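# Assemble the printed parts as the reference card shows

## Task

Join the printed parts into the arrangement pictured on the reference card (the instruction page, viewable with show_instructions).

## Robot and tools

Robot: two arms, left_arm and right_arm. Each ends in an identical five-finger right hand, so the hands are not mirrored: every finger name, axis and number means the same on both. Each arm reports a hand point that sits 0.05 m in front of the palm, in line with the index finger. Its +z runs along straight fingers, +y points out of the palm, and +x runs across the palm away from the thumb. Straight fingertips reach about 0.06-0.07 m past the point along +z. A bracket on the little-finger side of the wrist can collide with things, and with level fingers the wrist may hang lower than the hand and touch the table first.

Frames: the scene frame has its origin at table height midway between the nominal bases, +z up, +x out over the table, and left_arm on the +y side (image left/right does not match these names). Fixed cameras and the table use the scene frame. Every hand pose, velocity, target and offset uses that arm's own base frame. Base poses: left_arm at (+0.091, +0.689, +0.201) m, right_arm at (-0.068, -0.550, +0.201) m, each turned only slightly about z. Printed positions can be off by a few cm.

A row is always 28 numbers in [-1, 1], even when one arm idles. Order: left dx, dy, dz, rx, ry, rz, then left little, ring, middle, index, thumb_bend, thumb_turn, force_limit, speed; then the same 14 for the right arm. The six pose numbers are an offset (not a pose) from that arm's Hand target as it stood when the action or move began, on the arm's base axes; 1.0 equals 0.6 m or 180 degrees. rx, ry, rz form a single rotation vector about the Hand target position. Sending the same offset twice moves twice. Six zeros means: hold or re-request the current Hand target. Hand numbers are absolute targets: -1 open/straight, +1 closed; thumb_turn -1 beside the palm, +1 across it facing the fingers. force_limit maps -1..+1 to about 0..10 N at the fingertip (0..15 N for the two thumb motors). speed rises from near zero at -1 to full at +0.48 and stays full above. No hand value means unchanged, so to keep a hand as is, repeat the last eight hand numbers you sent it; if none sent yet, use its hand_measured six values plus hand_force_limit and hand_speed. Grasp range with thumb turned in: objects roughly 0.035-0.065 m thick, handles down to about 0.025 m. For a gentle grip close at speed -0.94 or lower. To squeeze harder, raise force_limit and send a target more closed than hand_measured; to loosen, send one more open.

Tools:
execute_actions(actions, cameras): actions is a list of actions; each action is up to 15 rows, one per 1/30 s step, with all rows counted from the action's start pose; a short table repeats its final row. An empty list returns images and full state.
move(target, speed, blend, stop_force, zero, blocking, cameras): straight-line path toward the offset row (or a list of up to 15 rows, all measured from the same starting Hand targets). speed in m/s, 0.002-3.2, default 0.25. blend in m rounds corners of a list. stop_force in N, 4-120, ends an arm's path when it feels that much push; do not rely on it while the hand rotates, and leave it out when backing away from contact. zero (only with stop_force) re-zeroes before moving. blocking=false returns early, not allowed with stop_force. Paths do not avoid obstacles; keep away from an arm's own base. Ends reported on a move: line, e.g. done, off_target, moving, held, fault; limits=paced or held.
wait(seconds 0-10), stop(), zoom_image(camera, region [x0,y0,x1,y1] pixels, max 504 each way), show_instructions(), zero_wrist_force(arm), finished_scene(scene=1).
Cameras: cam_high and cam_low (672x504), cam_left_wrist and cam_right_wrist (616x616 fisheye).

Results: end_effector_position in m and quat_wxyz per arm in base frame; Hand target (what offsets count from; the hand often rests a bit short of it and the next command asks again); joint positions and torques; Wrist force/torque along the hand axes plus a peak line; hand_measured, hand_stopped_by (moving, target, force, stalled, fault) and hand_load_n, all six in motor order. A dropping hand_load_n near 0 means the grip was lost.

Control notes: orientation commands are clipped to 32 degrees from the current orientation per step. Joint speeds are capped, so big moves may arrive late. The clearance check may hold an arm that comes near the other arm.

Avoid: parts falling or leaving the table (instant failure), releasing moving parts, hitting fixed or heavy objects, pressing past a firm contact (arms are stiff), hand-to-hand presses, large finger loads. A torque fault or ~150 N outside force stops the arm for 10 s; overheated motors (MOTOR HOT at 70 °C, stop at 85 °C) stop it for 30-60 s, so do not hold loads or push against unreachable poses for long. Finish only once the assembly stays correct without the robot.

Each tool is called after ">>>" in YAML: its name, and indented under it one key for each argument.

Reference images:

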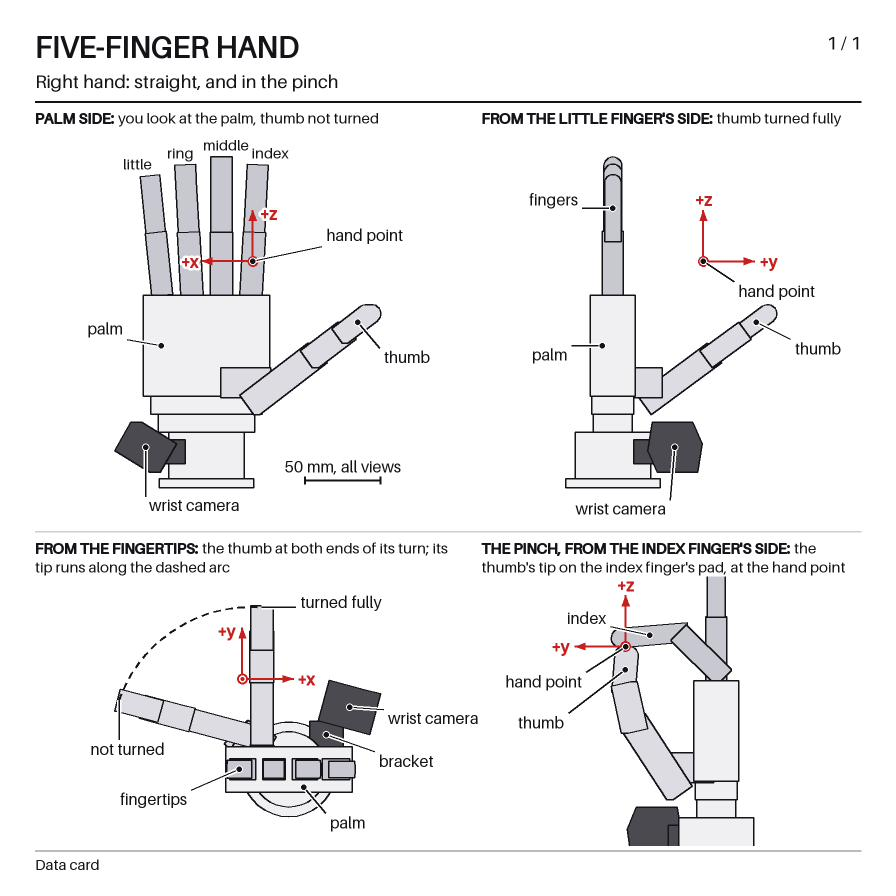

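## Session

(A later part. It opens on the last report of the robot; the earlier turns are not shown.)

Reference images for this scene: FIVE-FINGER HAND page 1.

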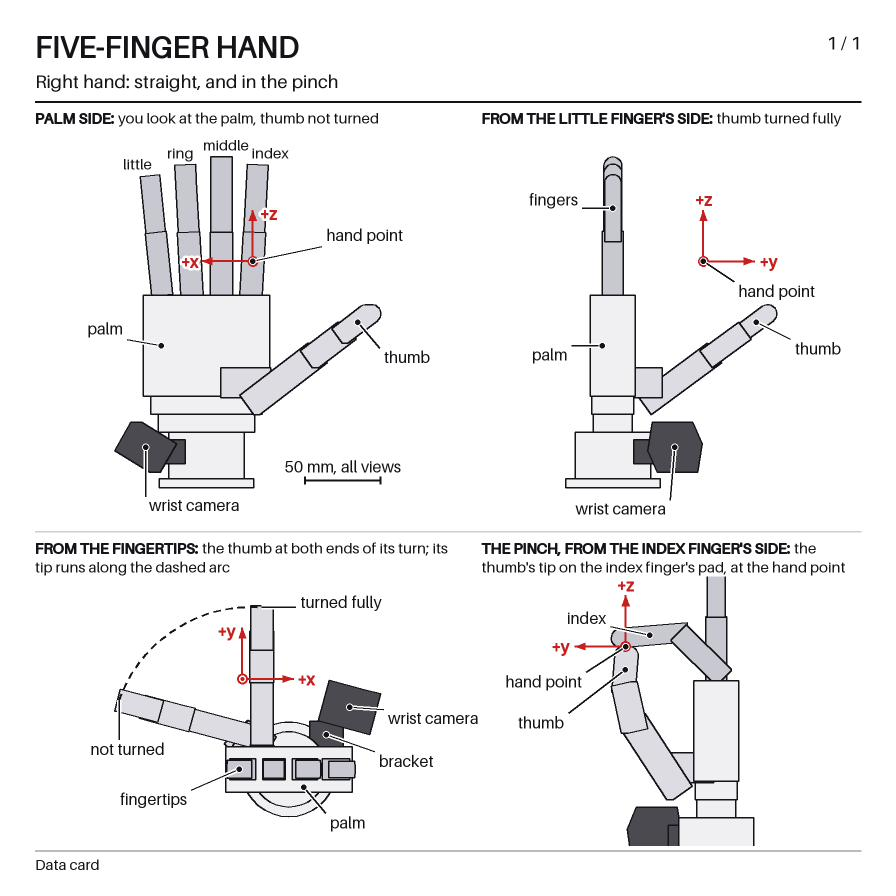

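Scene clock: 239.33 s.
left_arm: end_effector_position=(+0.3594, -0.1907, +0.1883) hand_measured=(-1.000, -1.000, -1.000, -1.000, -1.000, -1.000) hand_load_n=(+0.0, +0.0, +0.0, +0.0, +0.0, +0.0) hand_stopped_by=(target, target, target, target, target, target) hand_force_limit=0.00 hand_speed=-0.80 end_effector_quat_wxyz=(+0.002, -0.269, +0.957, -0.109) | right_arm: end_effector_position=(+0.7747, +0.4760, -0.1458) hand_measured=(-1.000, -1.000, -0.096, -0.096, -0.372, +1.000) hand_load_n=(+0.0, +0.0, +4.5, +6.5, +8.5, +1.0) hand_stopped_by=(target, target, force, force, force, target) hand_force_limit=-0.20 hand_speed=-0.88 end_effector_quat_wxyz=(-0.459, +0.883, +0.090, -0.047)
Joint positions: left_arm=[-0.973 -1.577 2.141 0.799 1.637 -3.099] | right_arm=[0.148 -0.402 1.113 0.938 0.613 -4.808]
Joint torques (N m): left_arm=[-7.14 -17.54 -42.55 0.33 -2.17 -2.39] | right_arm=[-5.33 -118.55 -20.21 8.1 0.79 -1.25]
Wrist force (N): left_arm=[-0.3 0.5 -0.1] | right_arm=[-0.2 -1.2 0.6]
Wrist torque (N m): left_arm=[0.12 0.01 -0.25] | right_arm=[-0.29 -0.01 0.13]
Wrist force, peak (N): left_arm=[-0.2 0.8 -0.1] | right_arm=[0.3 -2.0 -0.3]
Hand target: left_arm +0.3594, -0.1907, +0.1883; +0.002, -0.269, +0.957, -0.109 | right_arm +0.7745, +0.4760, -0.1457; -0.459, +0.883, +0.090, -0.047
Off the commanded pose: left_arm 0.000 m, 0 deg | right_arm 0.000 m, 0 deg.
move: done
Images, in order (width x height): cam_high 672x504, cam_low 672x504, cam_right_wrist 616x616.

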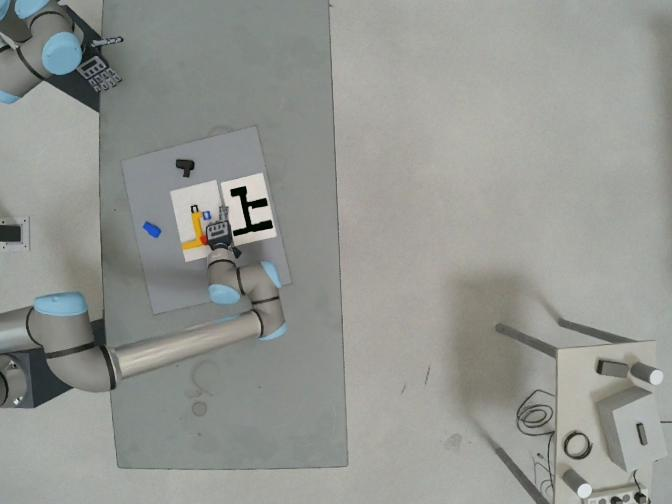

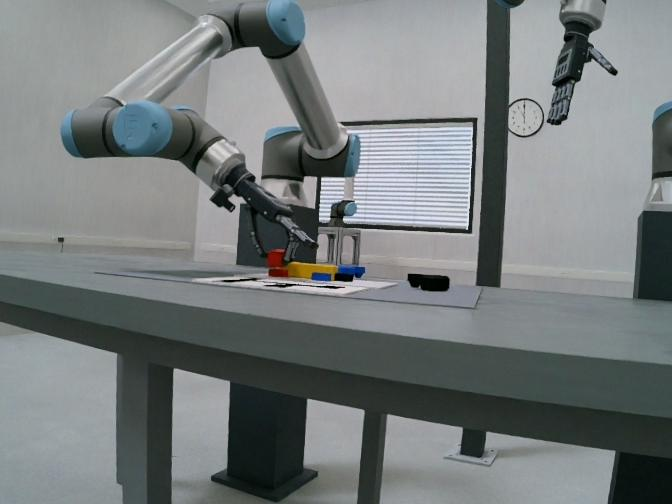

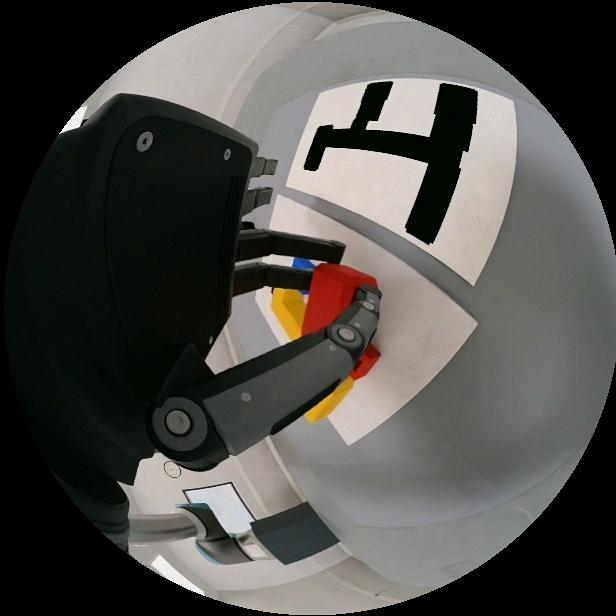

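>>> move:
  target: [0,0,0,0,0,0,-1,-1,-1,-1,-1,-1,0,-0.8,0.002,0,-0.043,0,0,0,-1,-1,0.5,0.5,0.3,1,-0.2,-0.88]
  speed: 0.03
  stop_force: 5
  cameras: ["cam_high","cam_low","cam_right_wrist"]

>>> zoom_image:
  camera: "cam_low"
  region: [250, 220, 340, 296]

>>> zoom_image:
  camera: "cam_high"
  region: [180, 200, 230, 250]

>>> zoom_image:
  camera: "cam_right_wrist"
  region: [230, 220, 400, 390]

Scene clock: 261.33 s.
left_arm: end_effector_position=(+0.3594, -0.1907, +0.1883) hand_measured=(-1.000, -1.000, -1.000, -1.000, -1.000, -1.000) hand_load_n=(+0.0, +0.0, +0.0, +0.0, +0.0, +0.0) hand_stopped_by=(target, target, target, target, target, target) hand_force_limit=0.00 hand_speed=-0.80 end_effector_quat_wxyz=(+0.002, -0.269, +0.957, -0.109) | right_arm: end_effector_position=(+0.7756, +0.4760, -0.1706) hand_measured=(-1.000, -1.000, -0.094, -0.096, -0.372, +1.000) hand_load_n=(+0.0, +0.0, +0.0, +8.5, +6.0, -0.5) hand_stopped_by=(target, target, force, force, force, target) hand_force_limit=-0.20 hand_speed=-0.88 end_effector_quat_wxyz=(-0.459, +0.883, +0.090, -0.047)
Joint positions: left_arm=[-0.973 -1.577 2.141 0.799 1.637 -3.099] | right_arm=[0.148 -0.371 1.098 0.922 0.613 -4.808]
Joint torques (N m): left_arm=[-7.63 -15.58 -41.29 0.6 -2.22 -2.08] | right_arm=[-3.47 -118.13 -20.11 7.49 0.77 -2.4]
Wrist force (N): left_arm=[-0.1 0.6 -0.2] | right_arm=[-1.7 -3.7 -0.6]
Wrist torque (N m): left_arm=[0.13 -0.03 -0.24] | right_arm=[-0.20 -0.03 0.09]
Wrist force, peak (N): left_arm=[-0.2 0.8 0.0] | right_arm=[-2.1 -11.5 -8.8]
Hand target: left_arm +0.3594, -0.1907, +0.1883; +0.002, -0.269, +0.957, -0.109 | right_arm +0.7756, +0.4760, -0.1706; -0.459, +0.883, +0.090, -0.047 (not the last commanded pose)
Off the commanded pose: left_arm 0.000 m, 0 deg | right_arm 0.001 m, 0 deg.
move: contact (right_arm)
Images, in order (width x height): cam_high 672x504, cam_low 672x504, cam_right_wrist 616x616.

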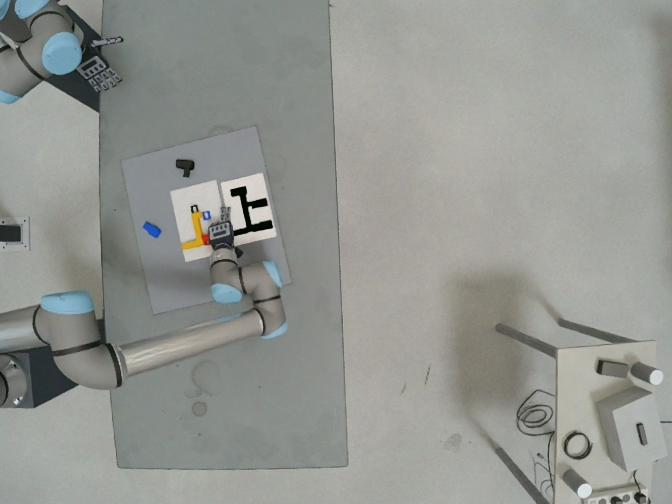

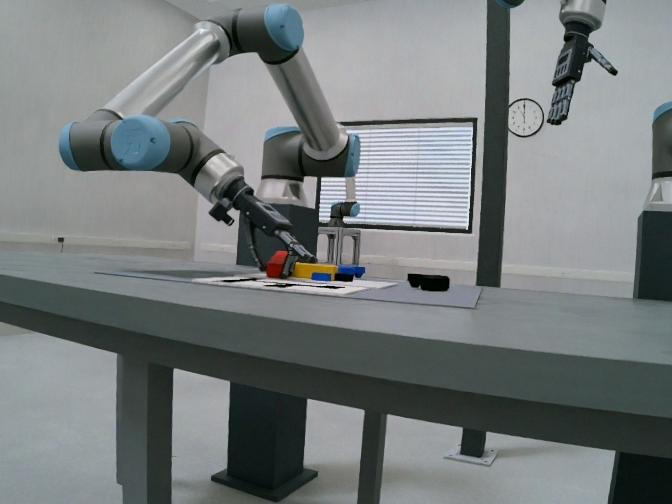

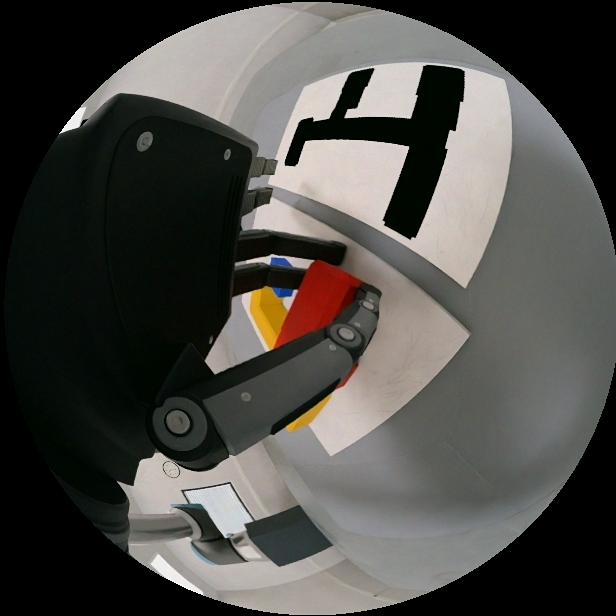

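Scaled by 5.600 from the camera's 672x504 image, which has a finer 960x720 frame.

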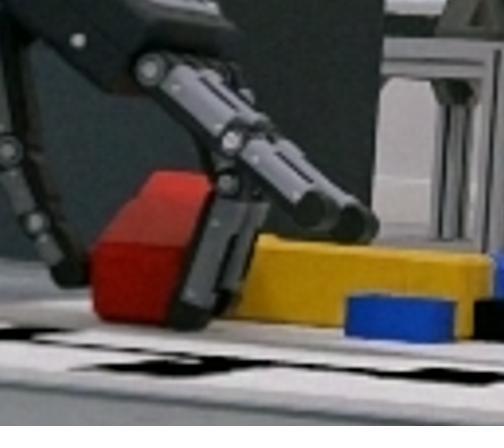

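Scaled by 10.080 from the camera's 672x504 image, which has a finer 960x720 frame.

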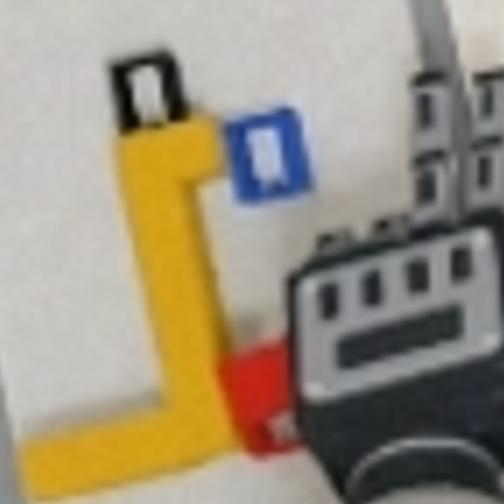

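Scaled by 2.965 from the camera's 616x616 image, which has a finer 880x880 frame.

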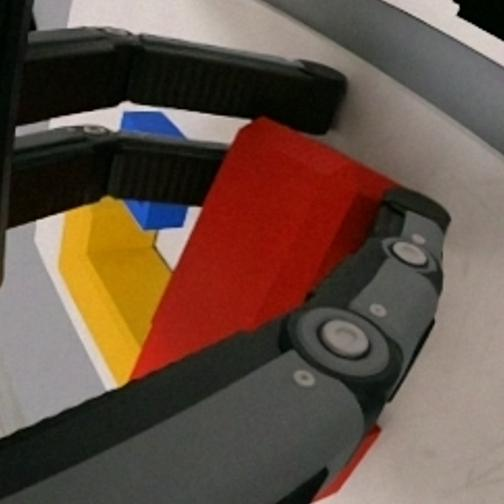

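>>> move:
  target: [0,0,0,0,0,0,-1,-1,-1,-1,-1,-1,0,-0.8,0.0017,-0.015,0.042,0,0,0,-1,-1,0.5,0.5,0.3,1,-0.2,-0.88]
  speed: 0.06
  cameras: ["cam_high","cam_low","cam_right_wrist"]

>>> zoom_image:
  camera: "cam_low"
  region: [250, 220, 340, 296]

>>> zoom_image:
  camera: "cam_high"
  region: [180, 200, 230, 250]

>>> zoom_image:
  camera: "cam_right_wrist"
  region: [230, 220, 400, 390]

Scene clock: 276.63 s.
left_arm: end_effector_position=(+0.3594, -0.1907, +0.1883) hand_measured=(-1.000, -1.000, -1.000, -1.000, -1.000, -1.000) hand_load_n=(+0.0, +0.0, +0.0, +0.0, +0.0, +0.0) hand_stopped_by=(target, target, target, target, target, target) hand_force_limit=0.00 hand_speed=-0.80 end_effector_quat_wxyz=(+0.002, -0.269, +0.957, -0.109) | right_arm: end_effector_position=(+0.7766, +0.4669, -0.1452) hand_measured=(-1.000, -1.000, -0.094, -0.096, -0.372, +1.000) hand_load_n=(+0.0, +0.0, +0.0, +8.5, +6.5, -0.5) hand_stopped_by=(target, target, force, force, force, target) hand_force_limit=-0.20 hand_speed=-0.88 end_effector_quat_wxyz=(-0.459, +0.883, +0.090, -0.047)
Joint positions: left_arm=[-0.973 -1.577 2.141 0.799 1.637 -3.099] | right_arm=[0.137 -0.402 1.117 0.95 0.614 -4.826]
Joint torques (N m): left_arm=[-7.75 -18.53 -41.26 0.4 -2.3 -1.95] | right_arm=[8.52 -87.12 -33.43 0.52 0.58 1.92]
Wrist force (N): left_arm=[-0.3 0.4 0.0] | right_arm=[-0.4 -0.5 0.8]
Wrist torque (N m): left_arm=[0.10 0.01 -0.26] | right_arm=[-0.19 -0.01 0.15]
Wrist force, peak (N): left_arm=[-0.2 0.7 -0.4] | right_arm=[-1.9 -3.9 -0.6]
Hand target: left_arm +0.3594, -0.1907, +0.1883; +0.002, -0.269, +0.957, -0.109 | right_arm +0.7766, +0.4670, -0.1454; -0.459, +0.883, +0.090, -0.047
Off the commanded pose: left_arm 0.000 m, 0 deg | right_arm 0.000 m, 0 deg.
move: done
Images, in order (width x height): cam_high 672x504, cam_low 672x504, cam_right_wrist 616x616.

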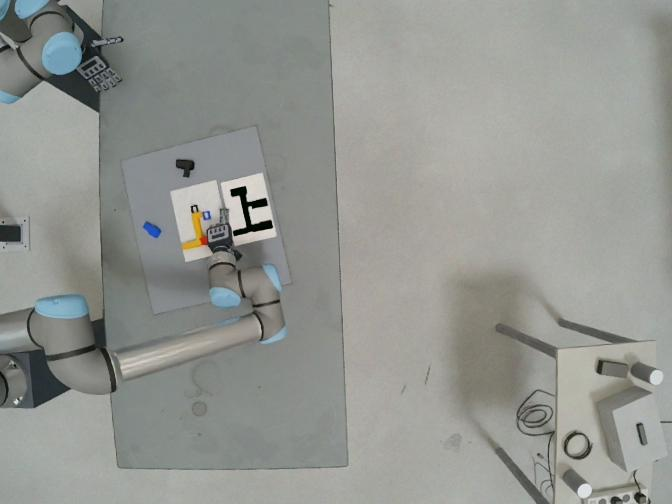

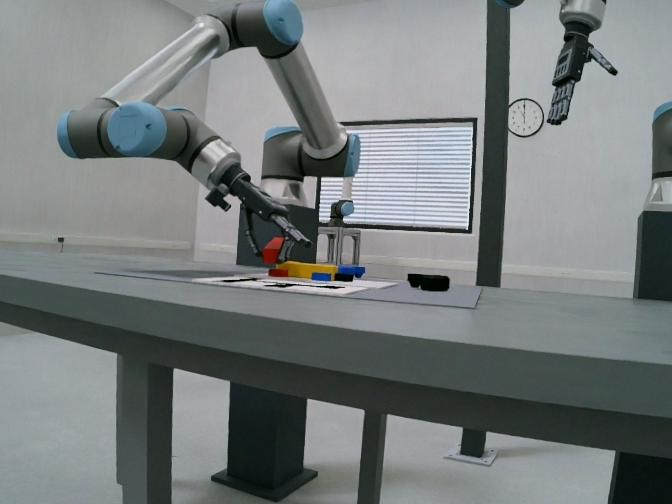

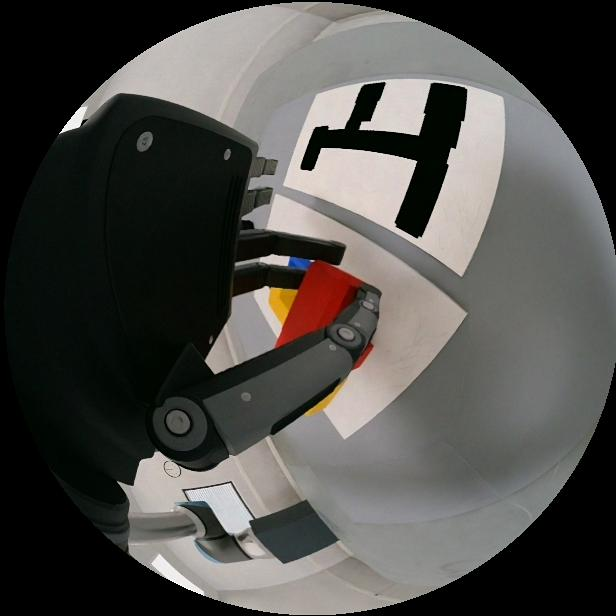

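Scaled by 5.600 from the camera's 672x504 image, which has a finer 960x720 frame.

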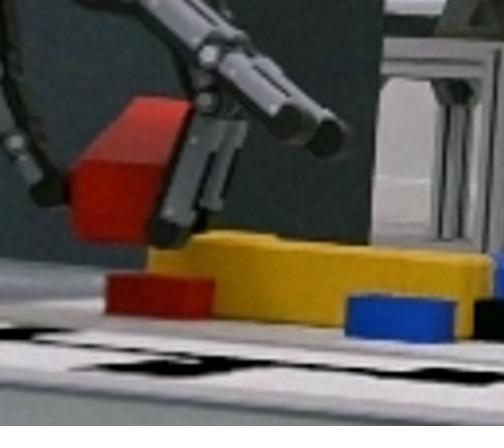

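Scaled by 10.080 from the camera's 672x504 image, which has a finer 960x720 frame.

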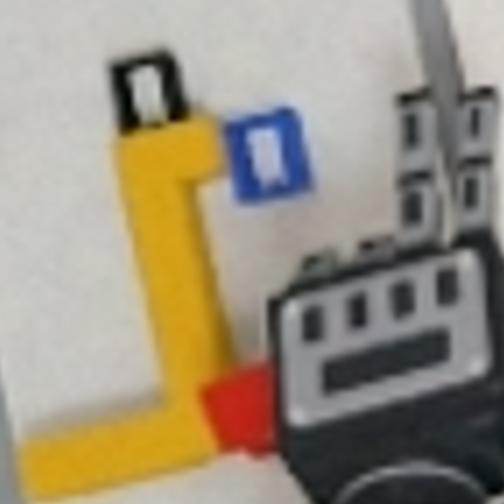

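Scaled by 2.965 from the camera's 616x616 image, which has a finer 880x880 frame.

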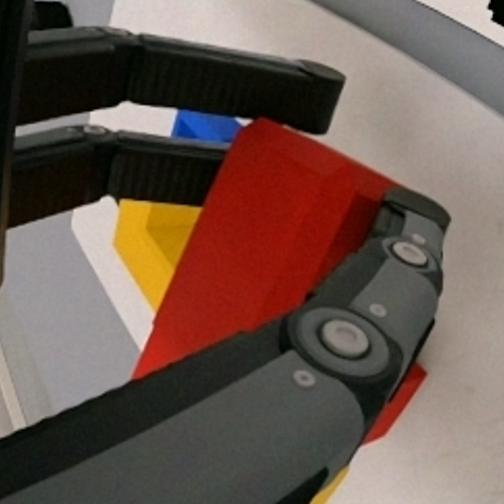

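>>> move:
  target: [0,0,0,0,0,0,-1,-1,-1,-1,-1,-1,0,-0.8,0,0,0,0.0135,-0.0653,0,-1,-1,0.5,0.5,0.3,1,-0.2,-0.88]
  speed: 0.1
  cameras: ["cam_high","cam_low","cam_right_wrist"]

>>> zoom_image:
  camera: "cam_low"
  region: [250, 220, 340, 296]

>>> zoom_image:
  camera: "cam_high"
  region: [180, 200, 230, 250]

>>> zoom_image:
  camera: "cam_right_wrist"
  region: [230, 220, 400, 390]

Scene clock: 288.13 s.
left_arm: end_effector_position=(+0.3594, -0.1907, +0.1883) hand_measured=(-1.000, -1.000, -1.000, -1.000, -1.000, -1.000) hand_load_n=(+0.0, +0.0, +0.0, +0.0, +0.0, +0.0) hand_stopped_by=(target, target, target, target, target, target) hand_force_limit=0.00 hand_speed=-0.80 end_effector_quat_wxyz=(+0.002, -0.269, +0.957, -0.109) | right_arm: end_effector_position=(+0.7767, +0.4670, -0.1453) hand_measured=(-1.000, -1.000, -0.094, -0.096, -0.372, +1.000) hand_load_n=(+0.0, +0.0, +0.0, +8.5, +6.5, -0.5) hand_stopped_by=(target, target, force, force, force, target) hand_force_limit=-0.20 hand_speed=-0.88 end_effector_quat_wxyz=(-0.466, +0.873, +0.137, +0.045)
Joint positions: left_arm=[-0.973 -1.577 2.141 0.799 1.637 -3.099] | right_arm=[0.134 -0.49 1.257 0.693 0.6 -4.831]
Joint torques (N m): left_arm=[-9.14 -16.16 -41.22 0.38 -2.48 -2.07] | right_arm=[-12.26 -83.74 -30.69 7.58 0.23 2.53]
Wrist force (N): left_arm=[0.0 0.2 -0.1] | right_arm=[-0.1 -0.3 1.1]
Wrist torque (N m): left_arm=[0.07 -0.04 -0.24] | right_arm=[-0.22 0.05 0.17]
Wrist force, peak (N): left_arm=[0.0 0.9 0.0] | right_arm=[-0.3 -1.1 1.1]
Hand target: left_arm +0.3594, -0.1907, +0.1883; +0.002, -0.269, +0.957, -0.109 | right_arm +0.7766, +0.4670, -0.1454; -0.466, +0.873, +0.137, +0.045
Off the commanded pose: left_arm 0.000 m, 0 deg | right_arm 0.000 m, 0 deg.
move: done
Images, in order (width x height): cam_high 672x504, cam_low 672x504, cam_right_wrist 616x616.

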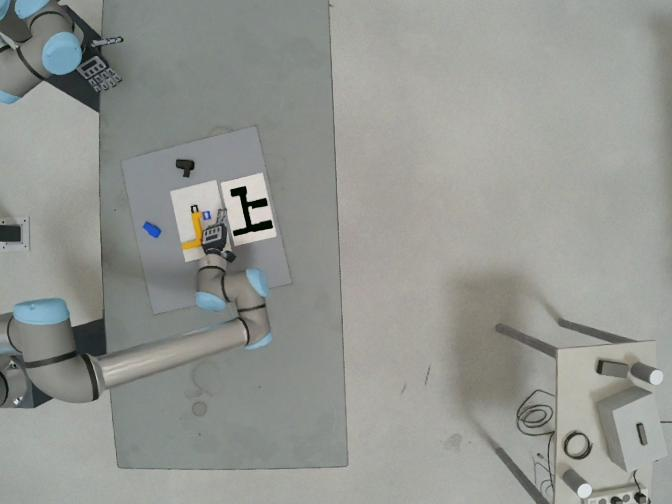

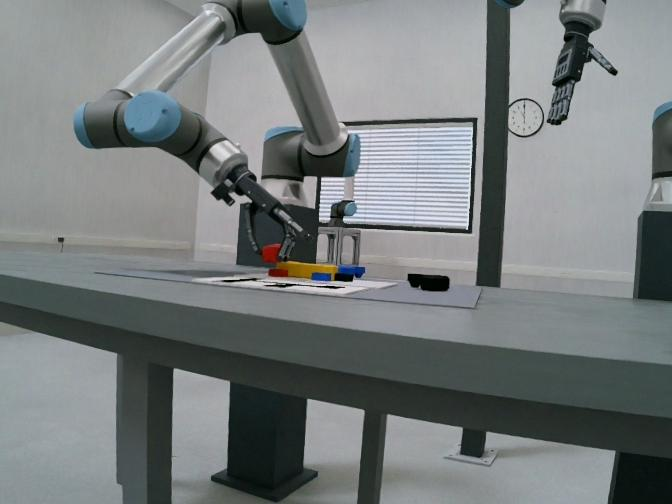

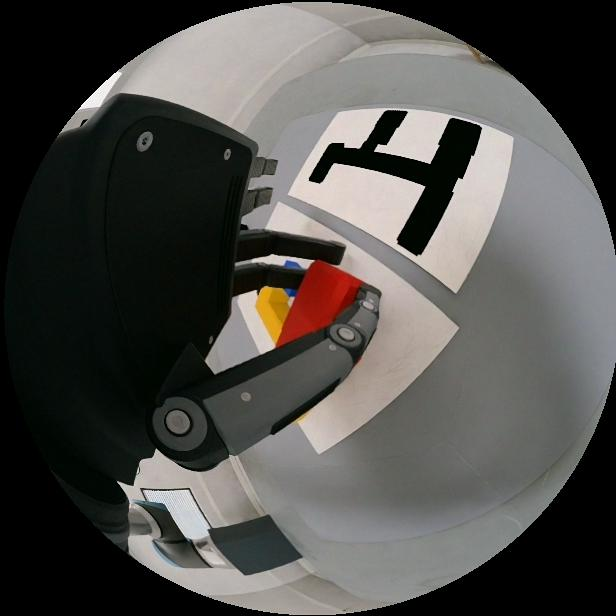

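Scaled by 5.600 from the camera's 672x504 image, which has a finer 960x720 frame.

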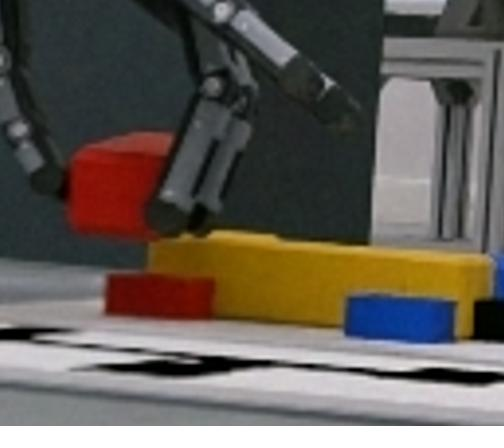

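Scaled by 10.080 from the camera's 672x504 image, which has a finer 960x720 frame.

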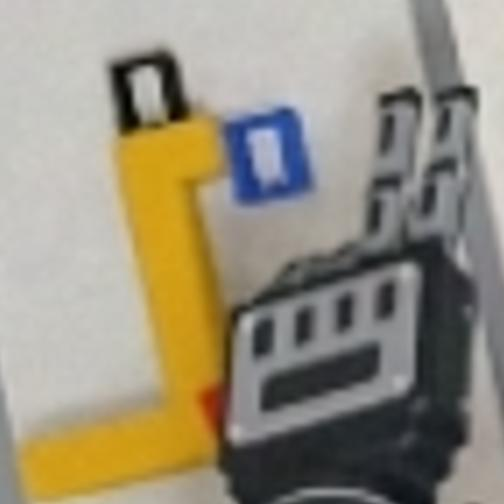

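Scaled by 2.965 from the camera's 616x616 image, which has a finer 880x880 frame.

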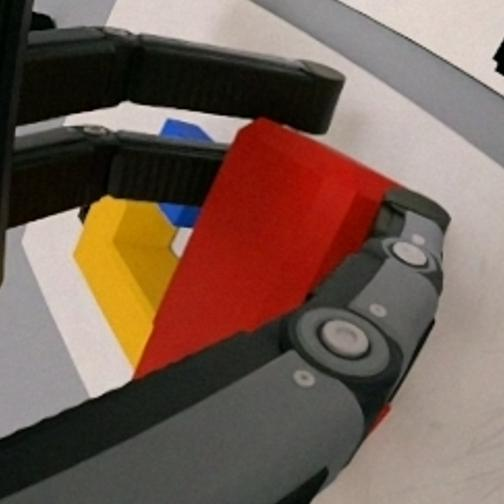

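>>> zoom_image:
  camera: "cam_low"
  region: [330, 255, 375, 290]

>>> zoom_image:
  camera: "cam_low"
  region: [400, 265, 460, 300]

>>> zoom_image:
  camera: "cam_high"
  region: [190, 200, 215, 250]

>>> zoom_image:
  camera: "cam_high"
  region: [137, 212, 167, 242]

Scaled by 11.200 from the camera's 672x504 image, which has a finer 960x720 frame.

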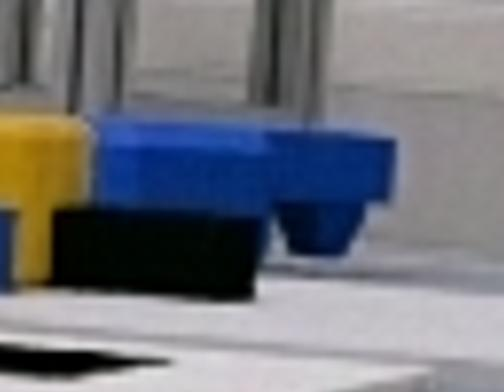

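Scaled by 8.400 from the camera's 672x504 image, which has a finer 960x720 frame.

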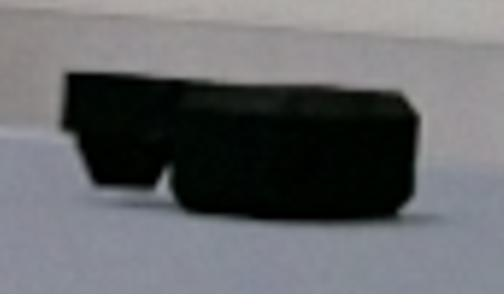

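Scaled by 10.080 from the camera's 672x504 image, which has a finer 960x720 frame.

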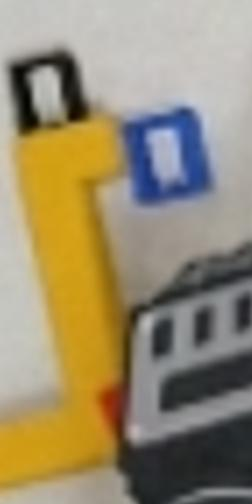

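Scaled by 16.800 from the camera's 672x504 image, which has a finer 960x720 frame.

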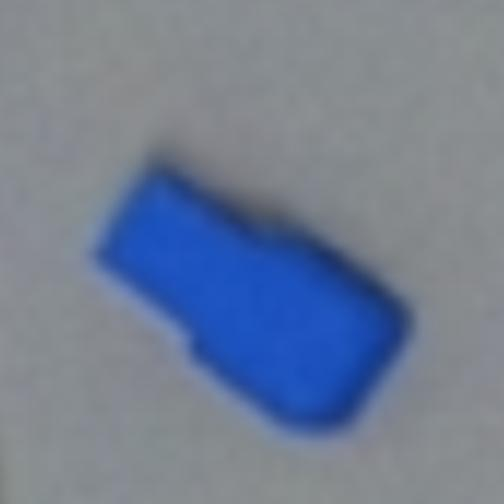

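>>> move:
  target:
    - [0,0,0,0,0,0,-1,-1,-1,-1,-1,-1,0,-0.8,-0.001,0.0155,0,0,0,0,-1,-1,0.6,0.6,0.4,1,0.3,-0.88]
    - [0,0,0,0,0,0,-1,-1,-1,-1,-1,-1,0,-0.8,-0.001,0.0155,-0.02,0,0,0,-1,-1,0.6,0.6,0.4,1,0.3,-0.88]
  speed: 0.05
  cameras: ["cam_high","cam_low","cam_right_wrist"]

>>> zoom_image:
  camera: "cam_low"
  region: [255, 235, 315, 285]

>>> zoom_image:
  camera: "cam_high"
  region: [190, 220, 220, 250]

>>> zoom_image:
  camera: "cam_right_wrist"
  region: [230, 220, 400, 390]

Scene clock: 331.60 s.
left_arm: end_effector_position=(+0.3594, -0.1907, +0.1883) hand_measured=(-1.000, -1.000, -1.000, -1.000, -1.000, -1.000) hand_load_n=(+0.0, +0.0, +0.0, +0.0, +0.0, +0.0) hand_stopped_by=(target, target, target, target, target, target) hand_force_limit=0.00 hand_speed=-0.80 end_effector_quat_wxyz=(+0.002, -0.269, +0.957, -0.109) | right_arm: end_effector_position=(+0.7761, +0.4763, -0.1574) hand_measured=(-1.000, -1.000, +0.326, -0.096, -0.362, +1.000) hand_load_n=(+0.0, +0.0, +6.0, +7.0, +12.5, +2.5) hand_stopped_by=(target, target, force, force, force, target) hand_force_limit=0.30 hand_speed=-0.88 end_effector_quat_wxyz=(-0.466, +0.873, +0.137, +0.045)
Joint positions: left_arm=[-0.973 -1.577 2.141 0.799 1.637 -3.099] | right_arm=[0.145 -0.475 1.247 0.672 0.601 -4.812]
Joint torques (N m): left_arm=[-6.89 -17.74 -41.45 0.38 -2.05 -2.15] | right_arm=[-10.49 -109.05 -9.17 11.26 -1.63 -2.68]
Wrist force (N): left_arm=[-0.1 0.2 -0.1] | right_arm=[14.5 0.5 -1.2]
Wrist torque (N m): left_arm=[0.07 -0.01 -0.25] | right_arm=[-0.22 -0.06 0.03]
Wrist force, peak (N): left_arm=[-0.2 0.8 -0.1] | right_arm=[14.5 0.5 -1.2]
Hand target: left_arm +0.3594, -0.1907, +0.1883; +0.002, -0.269, +0.957, -0.109 | right_arm +0.7760, +0.4763, -0.1574; -0.466, +0.873, +0.137, +0.045
Off the commanded pose: left_arm 0.000 m, 0 deg | right_arm 0.000 m, 0 deg.
move: done
Images, in order (width x height): cam_high 672x504, cam_low 672x504, cam_right_wrist 616x616.

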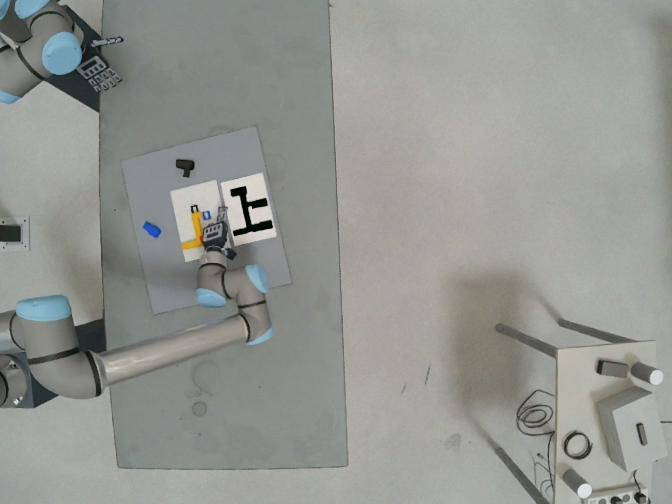

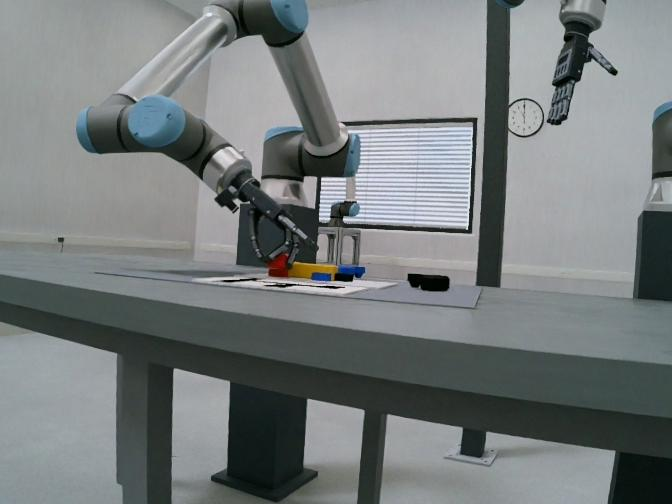

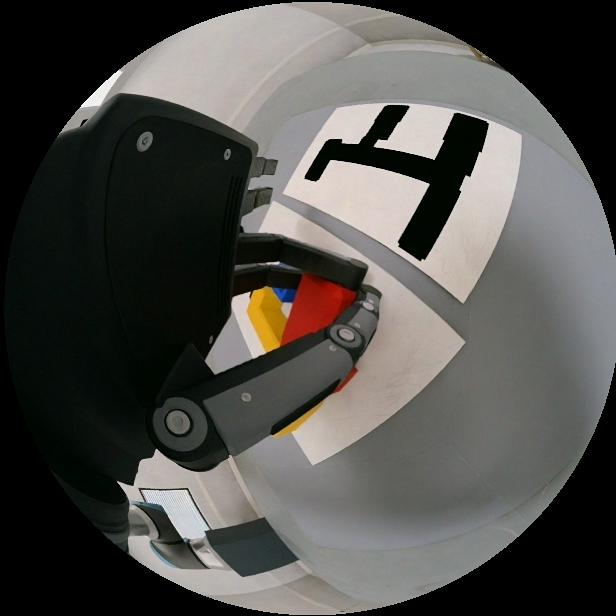

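Scaled by 8.400 from the camera's 672x504 image, which has a finer 960x720 frame.

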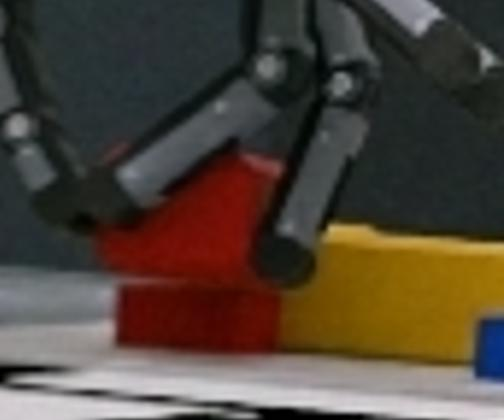

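Scaled by 16.800 from the camera's 672x504 image, which has a finer 960x720 frame.

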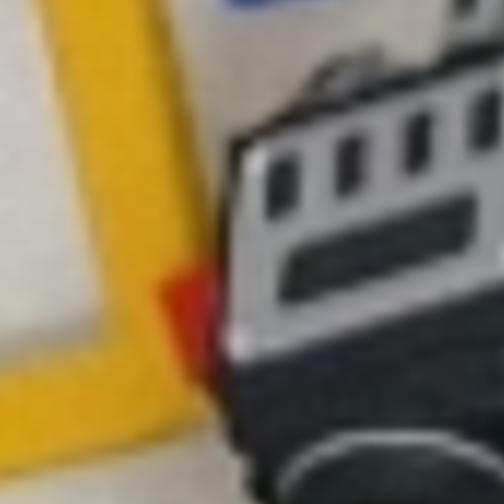

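Scaled by 2.965 from the camera's 616x616 image, which has a finer 880x880 frame.

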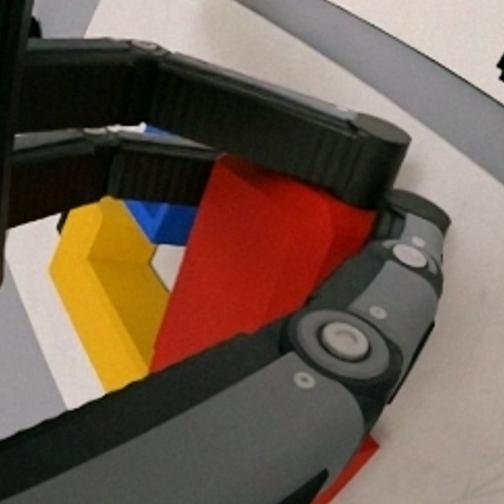

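>>> move:
  target:
    - [0,0,0,0,0,0,-1,-1,-1,-1,-1,-1,0,-0.8,0.01,0,0.07,0,0,0,-1,-1,0.6,0.6,0.4,1,0.3,-0.88]
    - [0,0,0,0,0,0,-1,-1,-1,-1,-1,-1,0,-0.8,0.03,-0.2,0.07,0,0,0,-1,-1,0.6,0.6,0.4,1,0.3,-0.88]
    - [0,0,0,0,0,0,-1,-1,-1,-1,-1,-1,0,-0.8,0.03,-0.2,0.0,0,0,0,-1,-1,0.6,0.6,0.4,1,0.3,-0.88]
  speed: 0.15
  blend: 0.015
  cameras: ["cam_high","cam_low","cam_right_wrist"]

>>> zoom_image:
  camera: "cam_low"
  region: [190, 220, 290, 290]

>>> zoom_image:
  camera: "cam_high"
  region: [180, 200, 250, 280]

Scene clock: 348.80 s.
left_arm: end_effector_position=(+0.3594, -0.1907, +0.1883) hand_measured=(-1.000, -1.000, -1.000, -1.000, -1.000, -1.000) hand_load_n=(+0.0, +0.0, +0.0, +0.0, +0.0, +0.0) hand_stopped_by=(target, target, target, target, target, target) hand_force_limit=0.00 hand_speed=-0.80 end_effector_quat_wxyz=(+0.002, -0.269, +0.957, -0.109) | right_arm: end_effector_position=(+0.7942, +0.3563, -0.1575) hand_measured=(-1.000, -1.000, +0.326, -0.096, -0.362, +1.000) hand_load_n=(-0.5, +0.0, +0.0, +11.5, +8.5, -0.5) hand_stopped_by=(target, target, force, force, force, target) hand_force_limit=0.30 hand_speed=-0.88 end_effector_quat_wxyz=(-0.466, +0.873, +0.137, +0.046)
Joint positions: left_arm=[-0.973 -1.577 2.141 0.799 1.637 -3.099] | right_arm=[-0.001 -0.462 1.281 0.84 0.598 -5.072]
Joint torques (N m): left_arm=[-8.11 -18.67 -40.36 0.37 -2.2 -2.2] | right_arm=[15.53 -110.66 -20.03 8.72 -2.63 2.42]
Wrist force (N): left_arm=[0.2 0.4 -0.2] | right_arm=[-0.1 0.1 1.4]
Wrist torque (N m): left_arm=[0.11 -0.07 -0.22] | right_arm=[-0.14 0.04 0.14]
Wrist force, peak (N): left_arm=[-0.3 0.7 -0.2] | right_arm=[15.8 0.0 -1.2]
Hand target: left_arm +0.3594, -0.1907, +0.1883; +0.002, -0.269, +0.957, -0.109 | right_arm +0.7940, +0.3563, -0.1574; -0.466, +0.873, +0.137, +0.045
Off the commanded pose: left_arm 0.000 m, 0 deg | right_arm 0.000 m, 0 deg.
move: done
Images, in order (width x height): cam_high 672x504, cam_low 672x504, cam_right_wrist 616x616.

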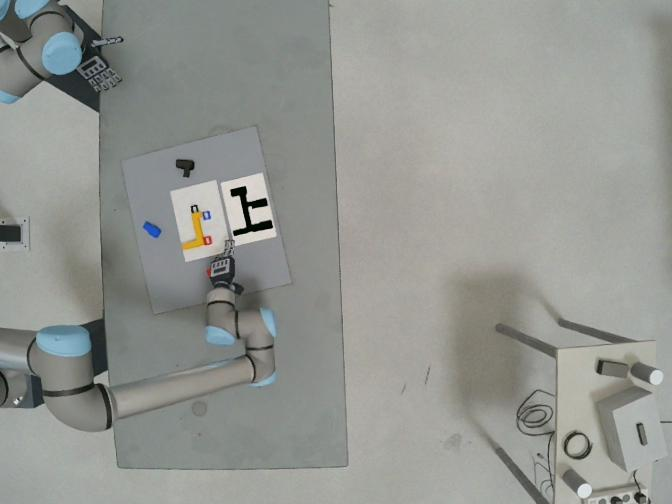

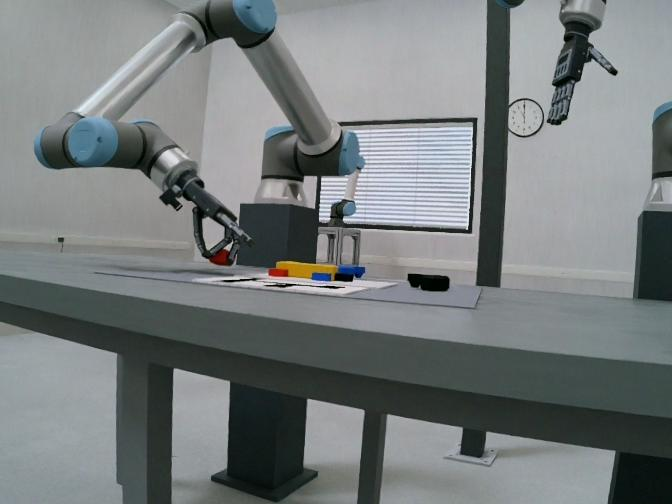

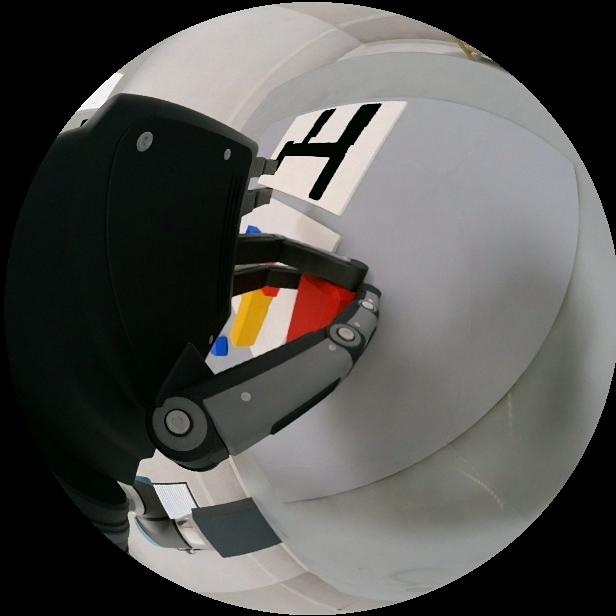

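Scaled by 5.040 from the camera's 672x504 image, which has a finer 960x720 frame.

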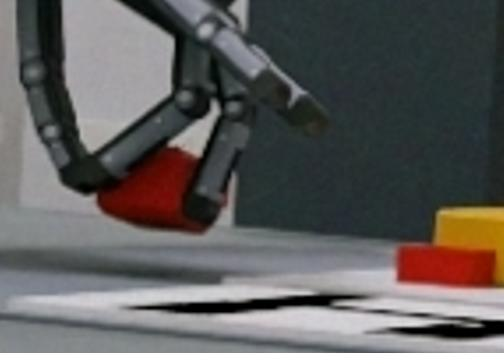

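Scaled by 6.300 from the camera's 672x504 image, which has a finer 960x720 frame.

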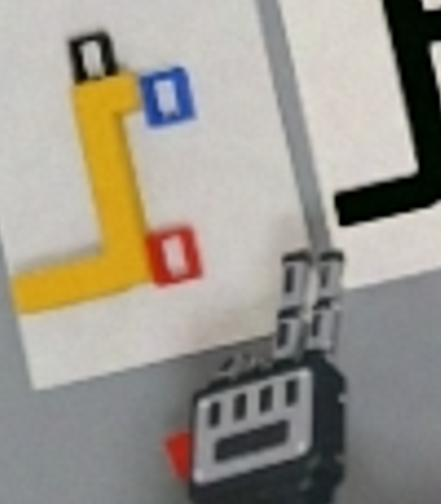

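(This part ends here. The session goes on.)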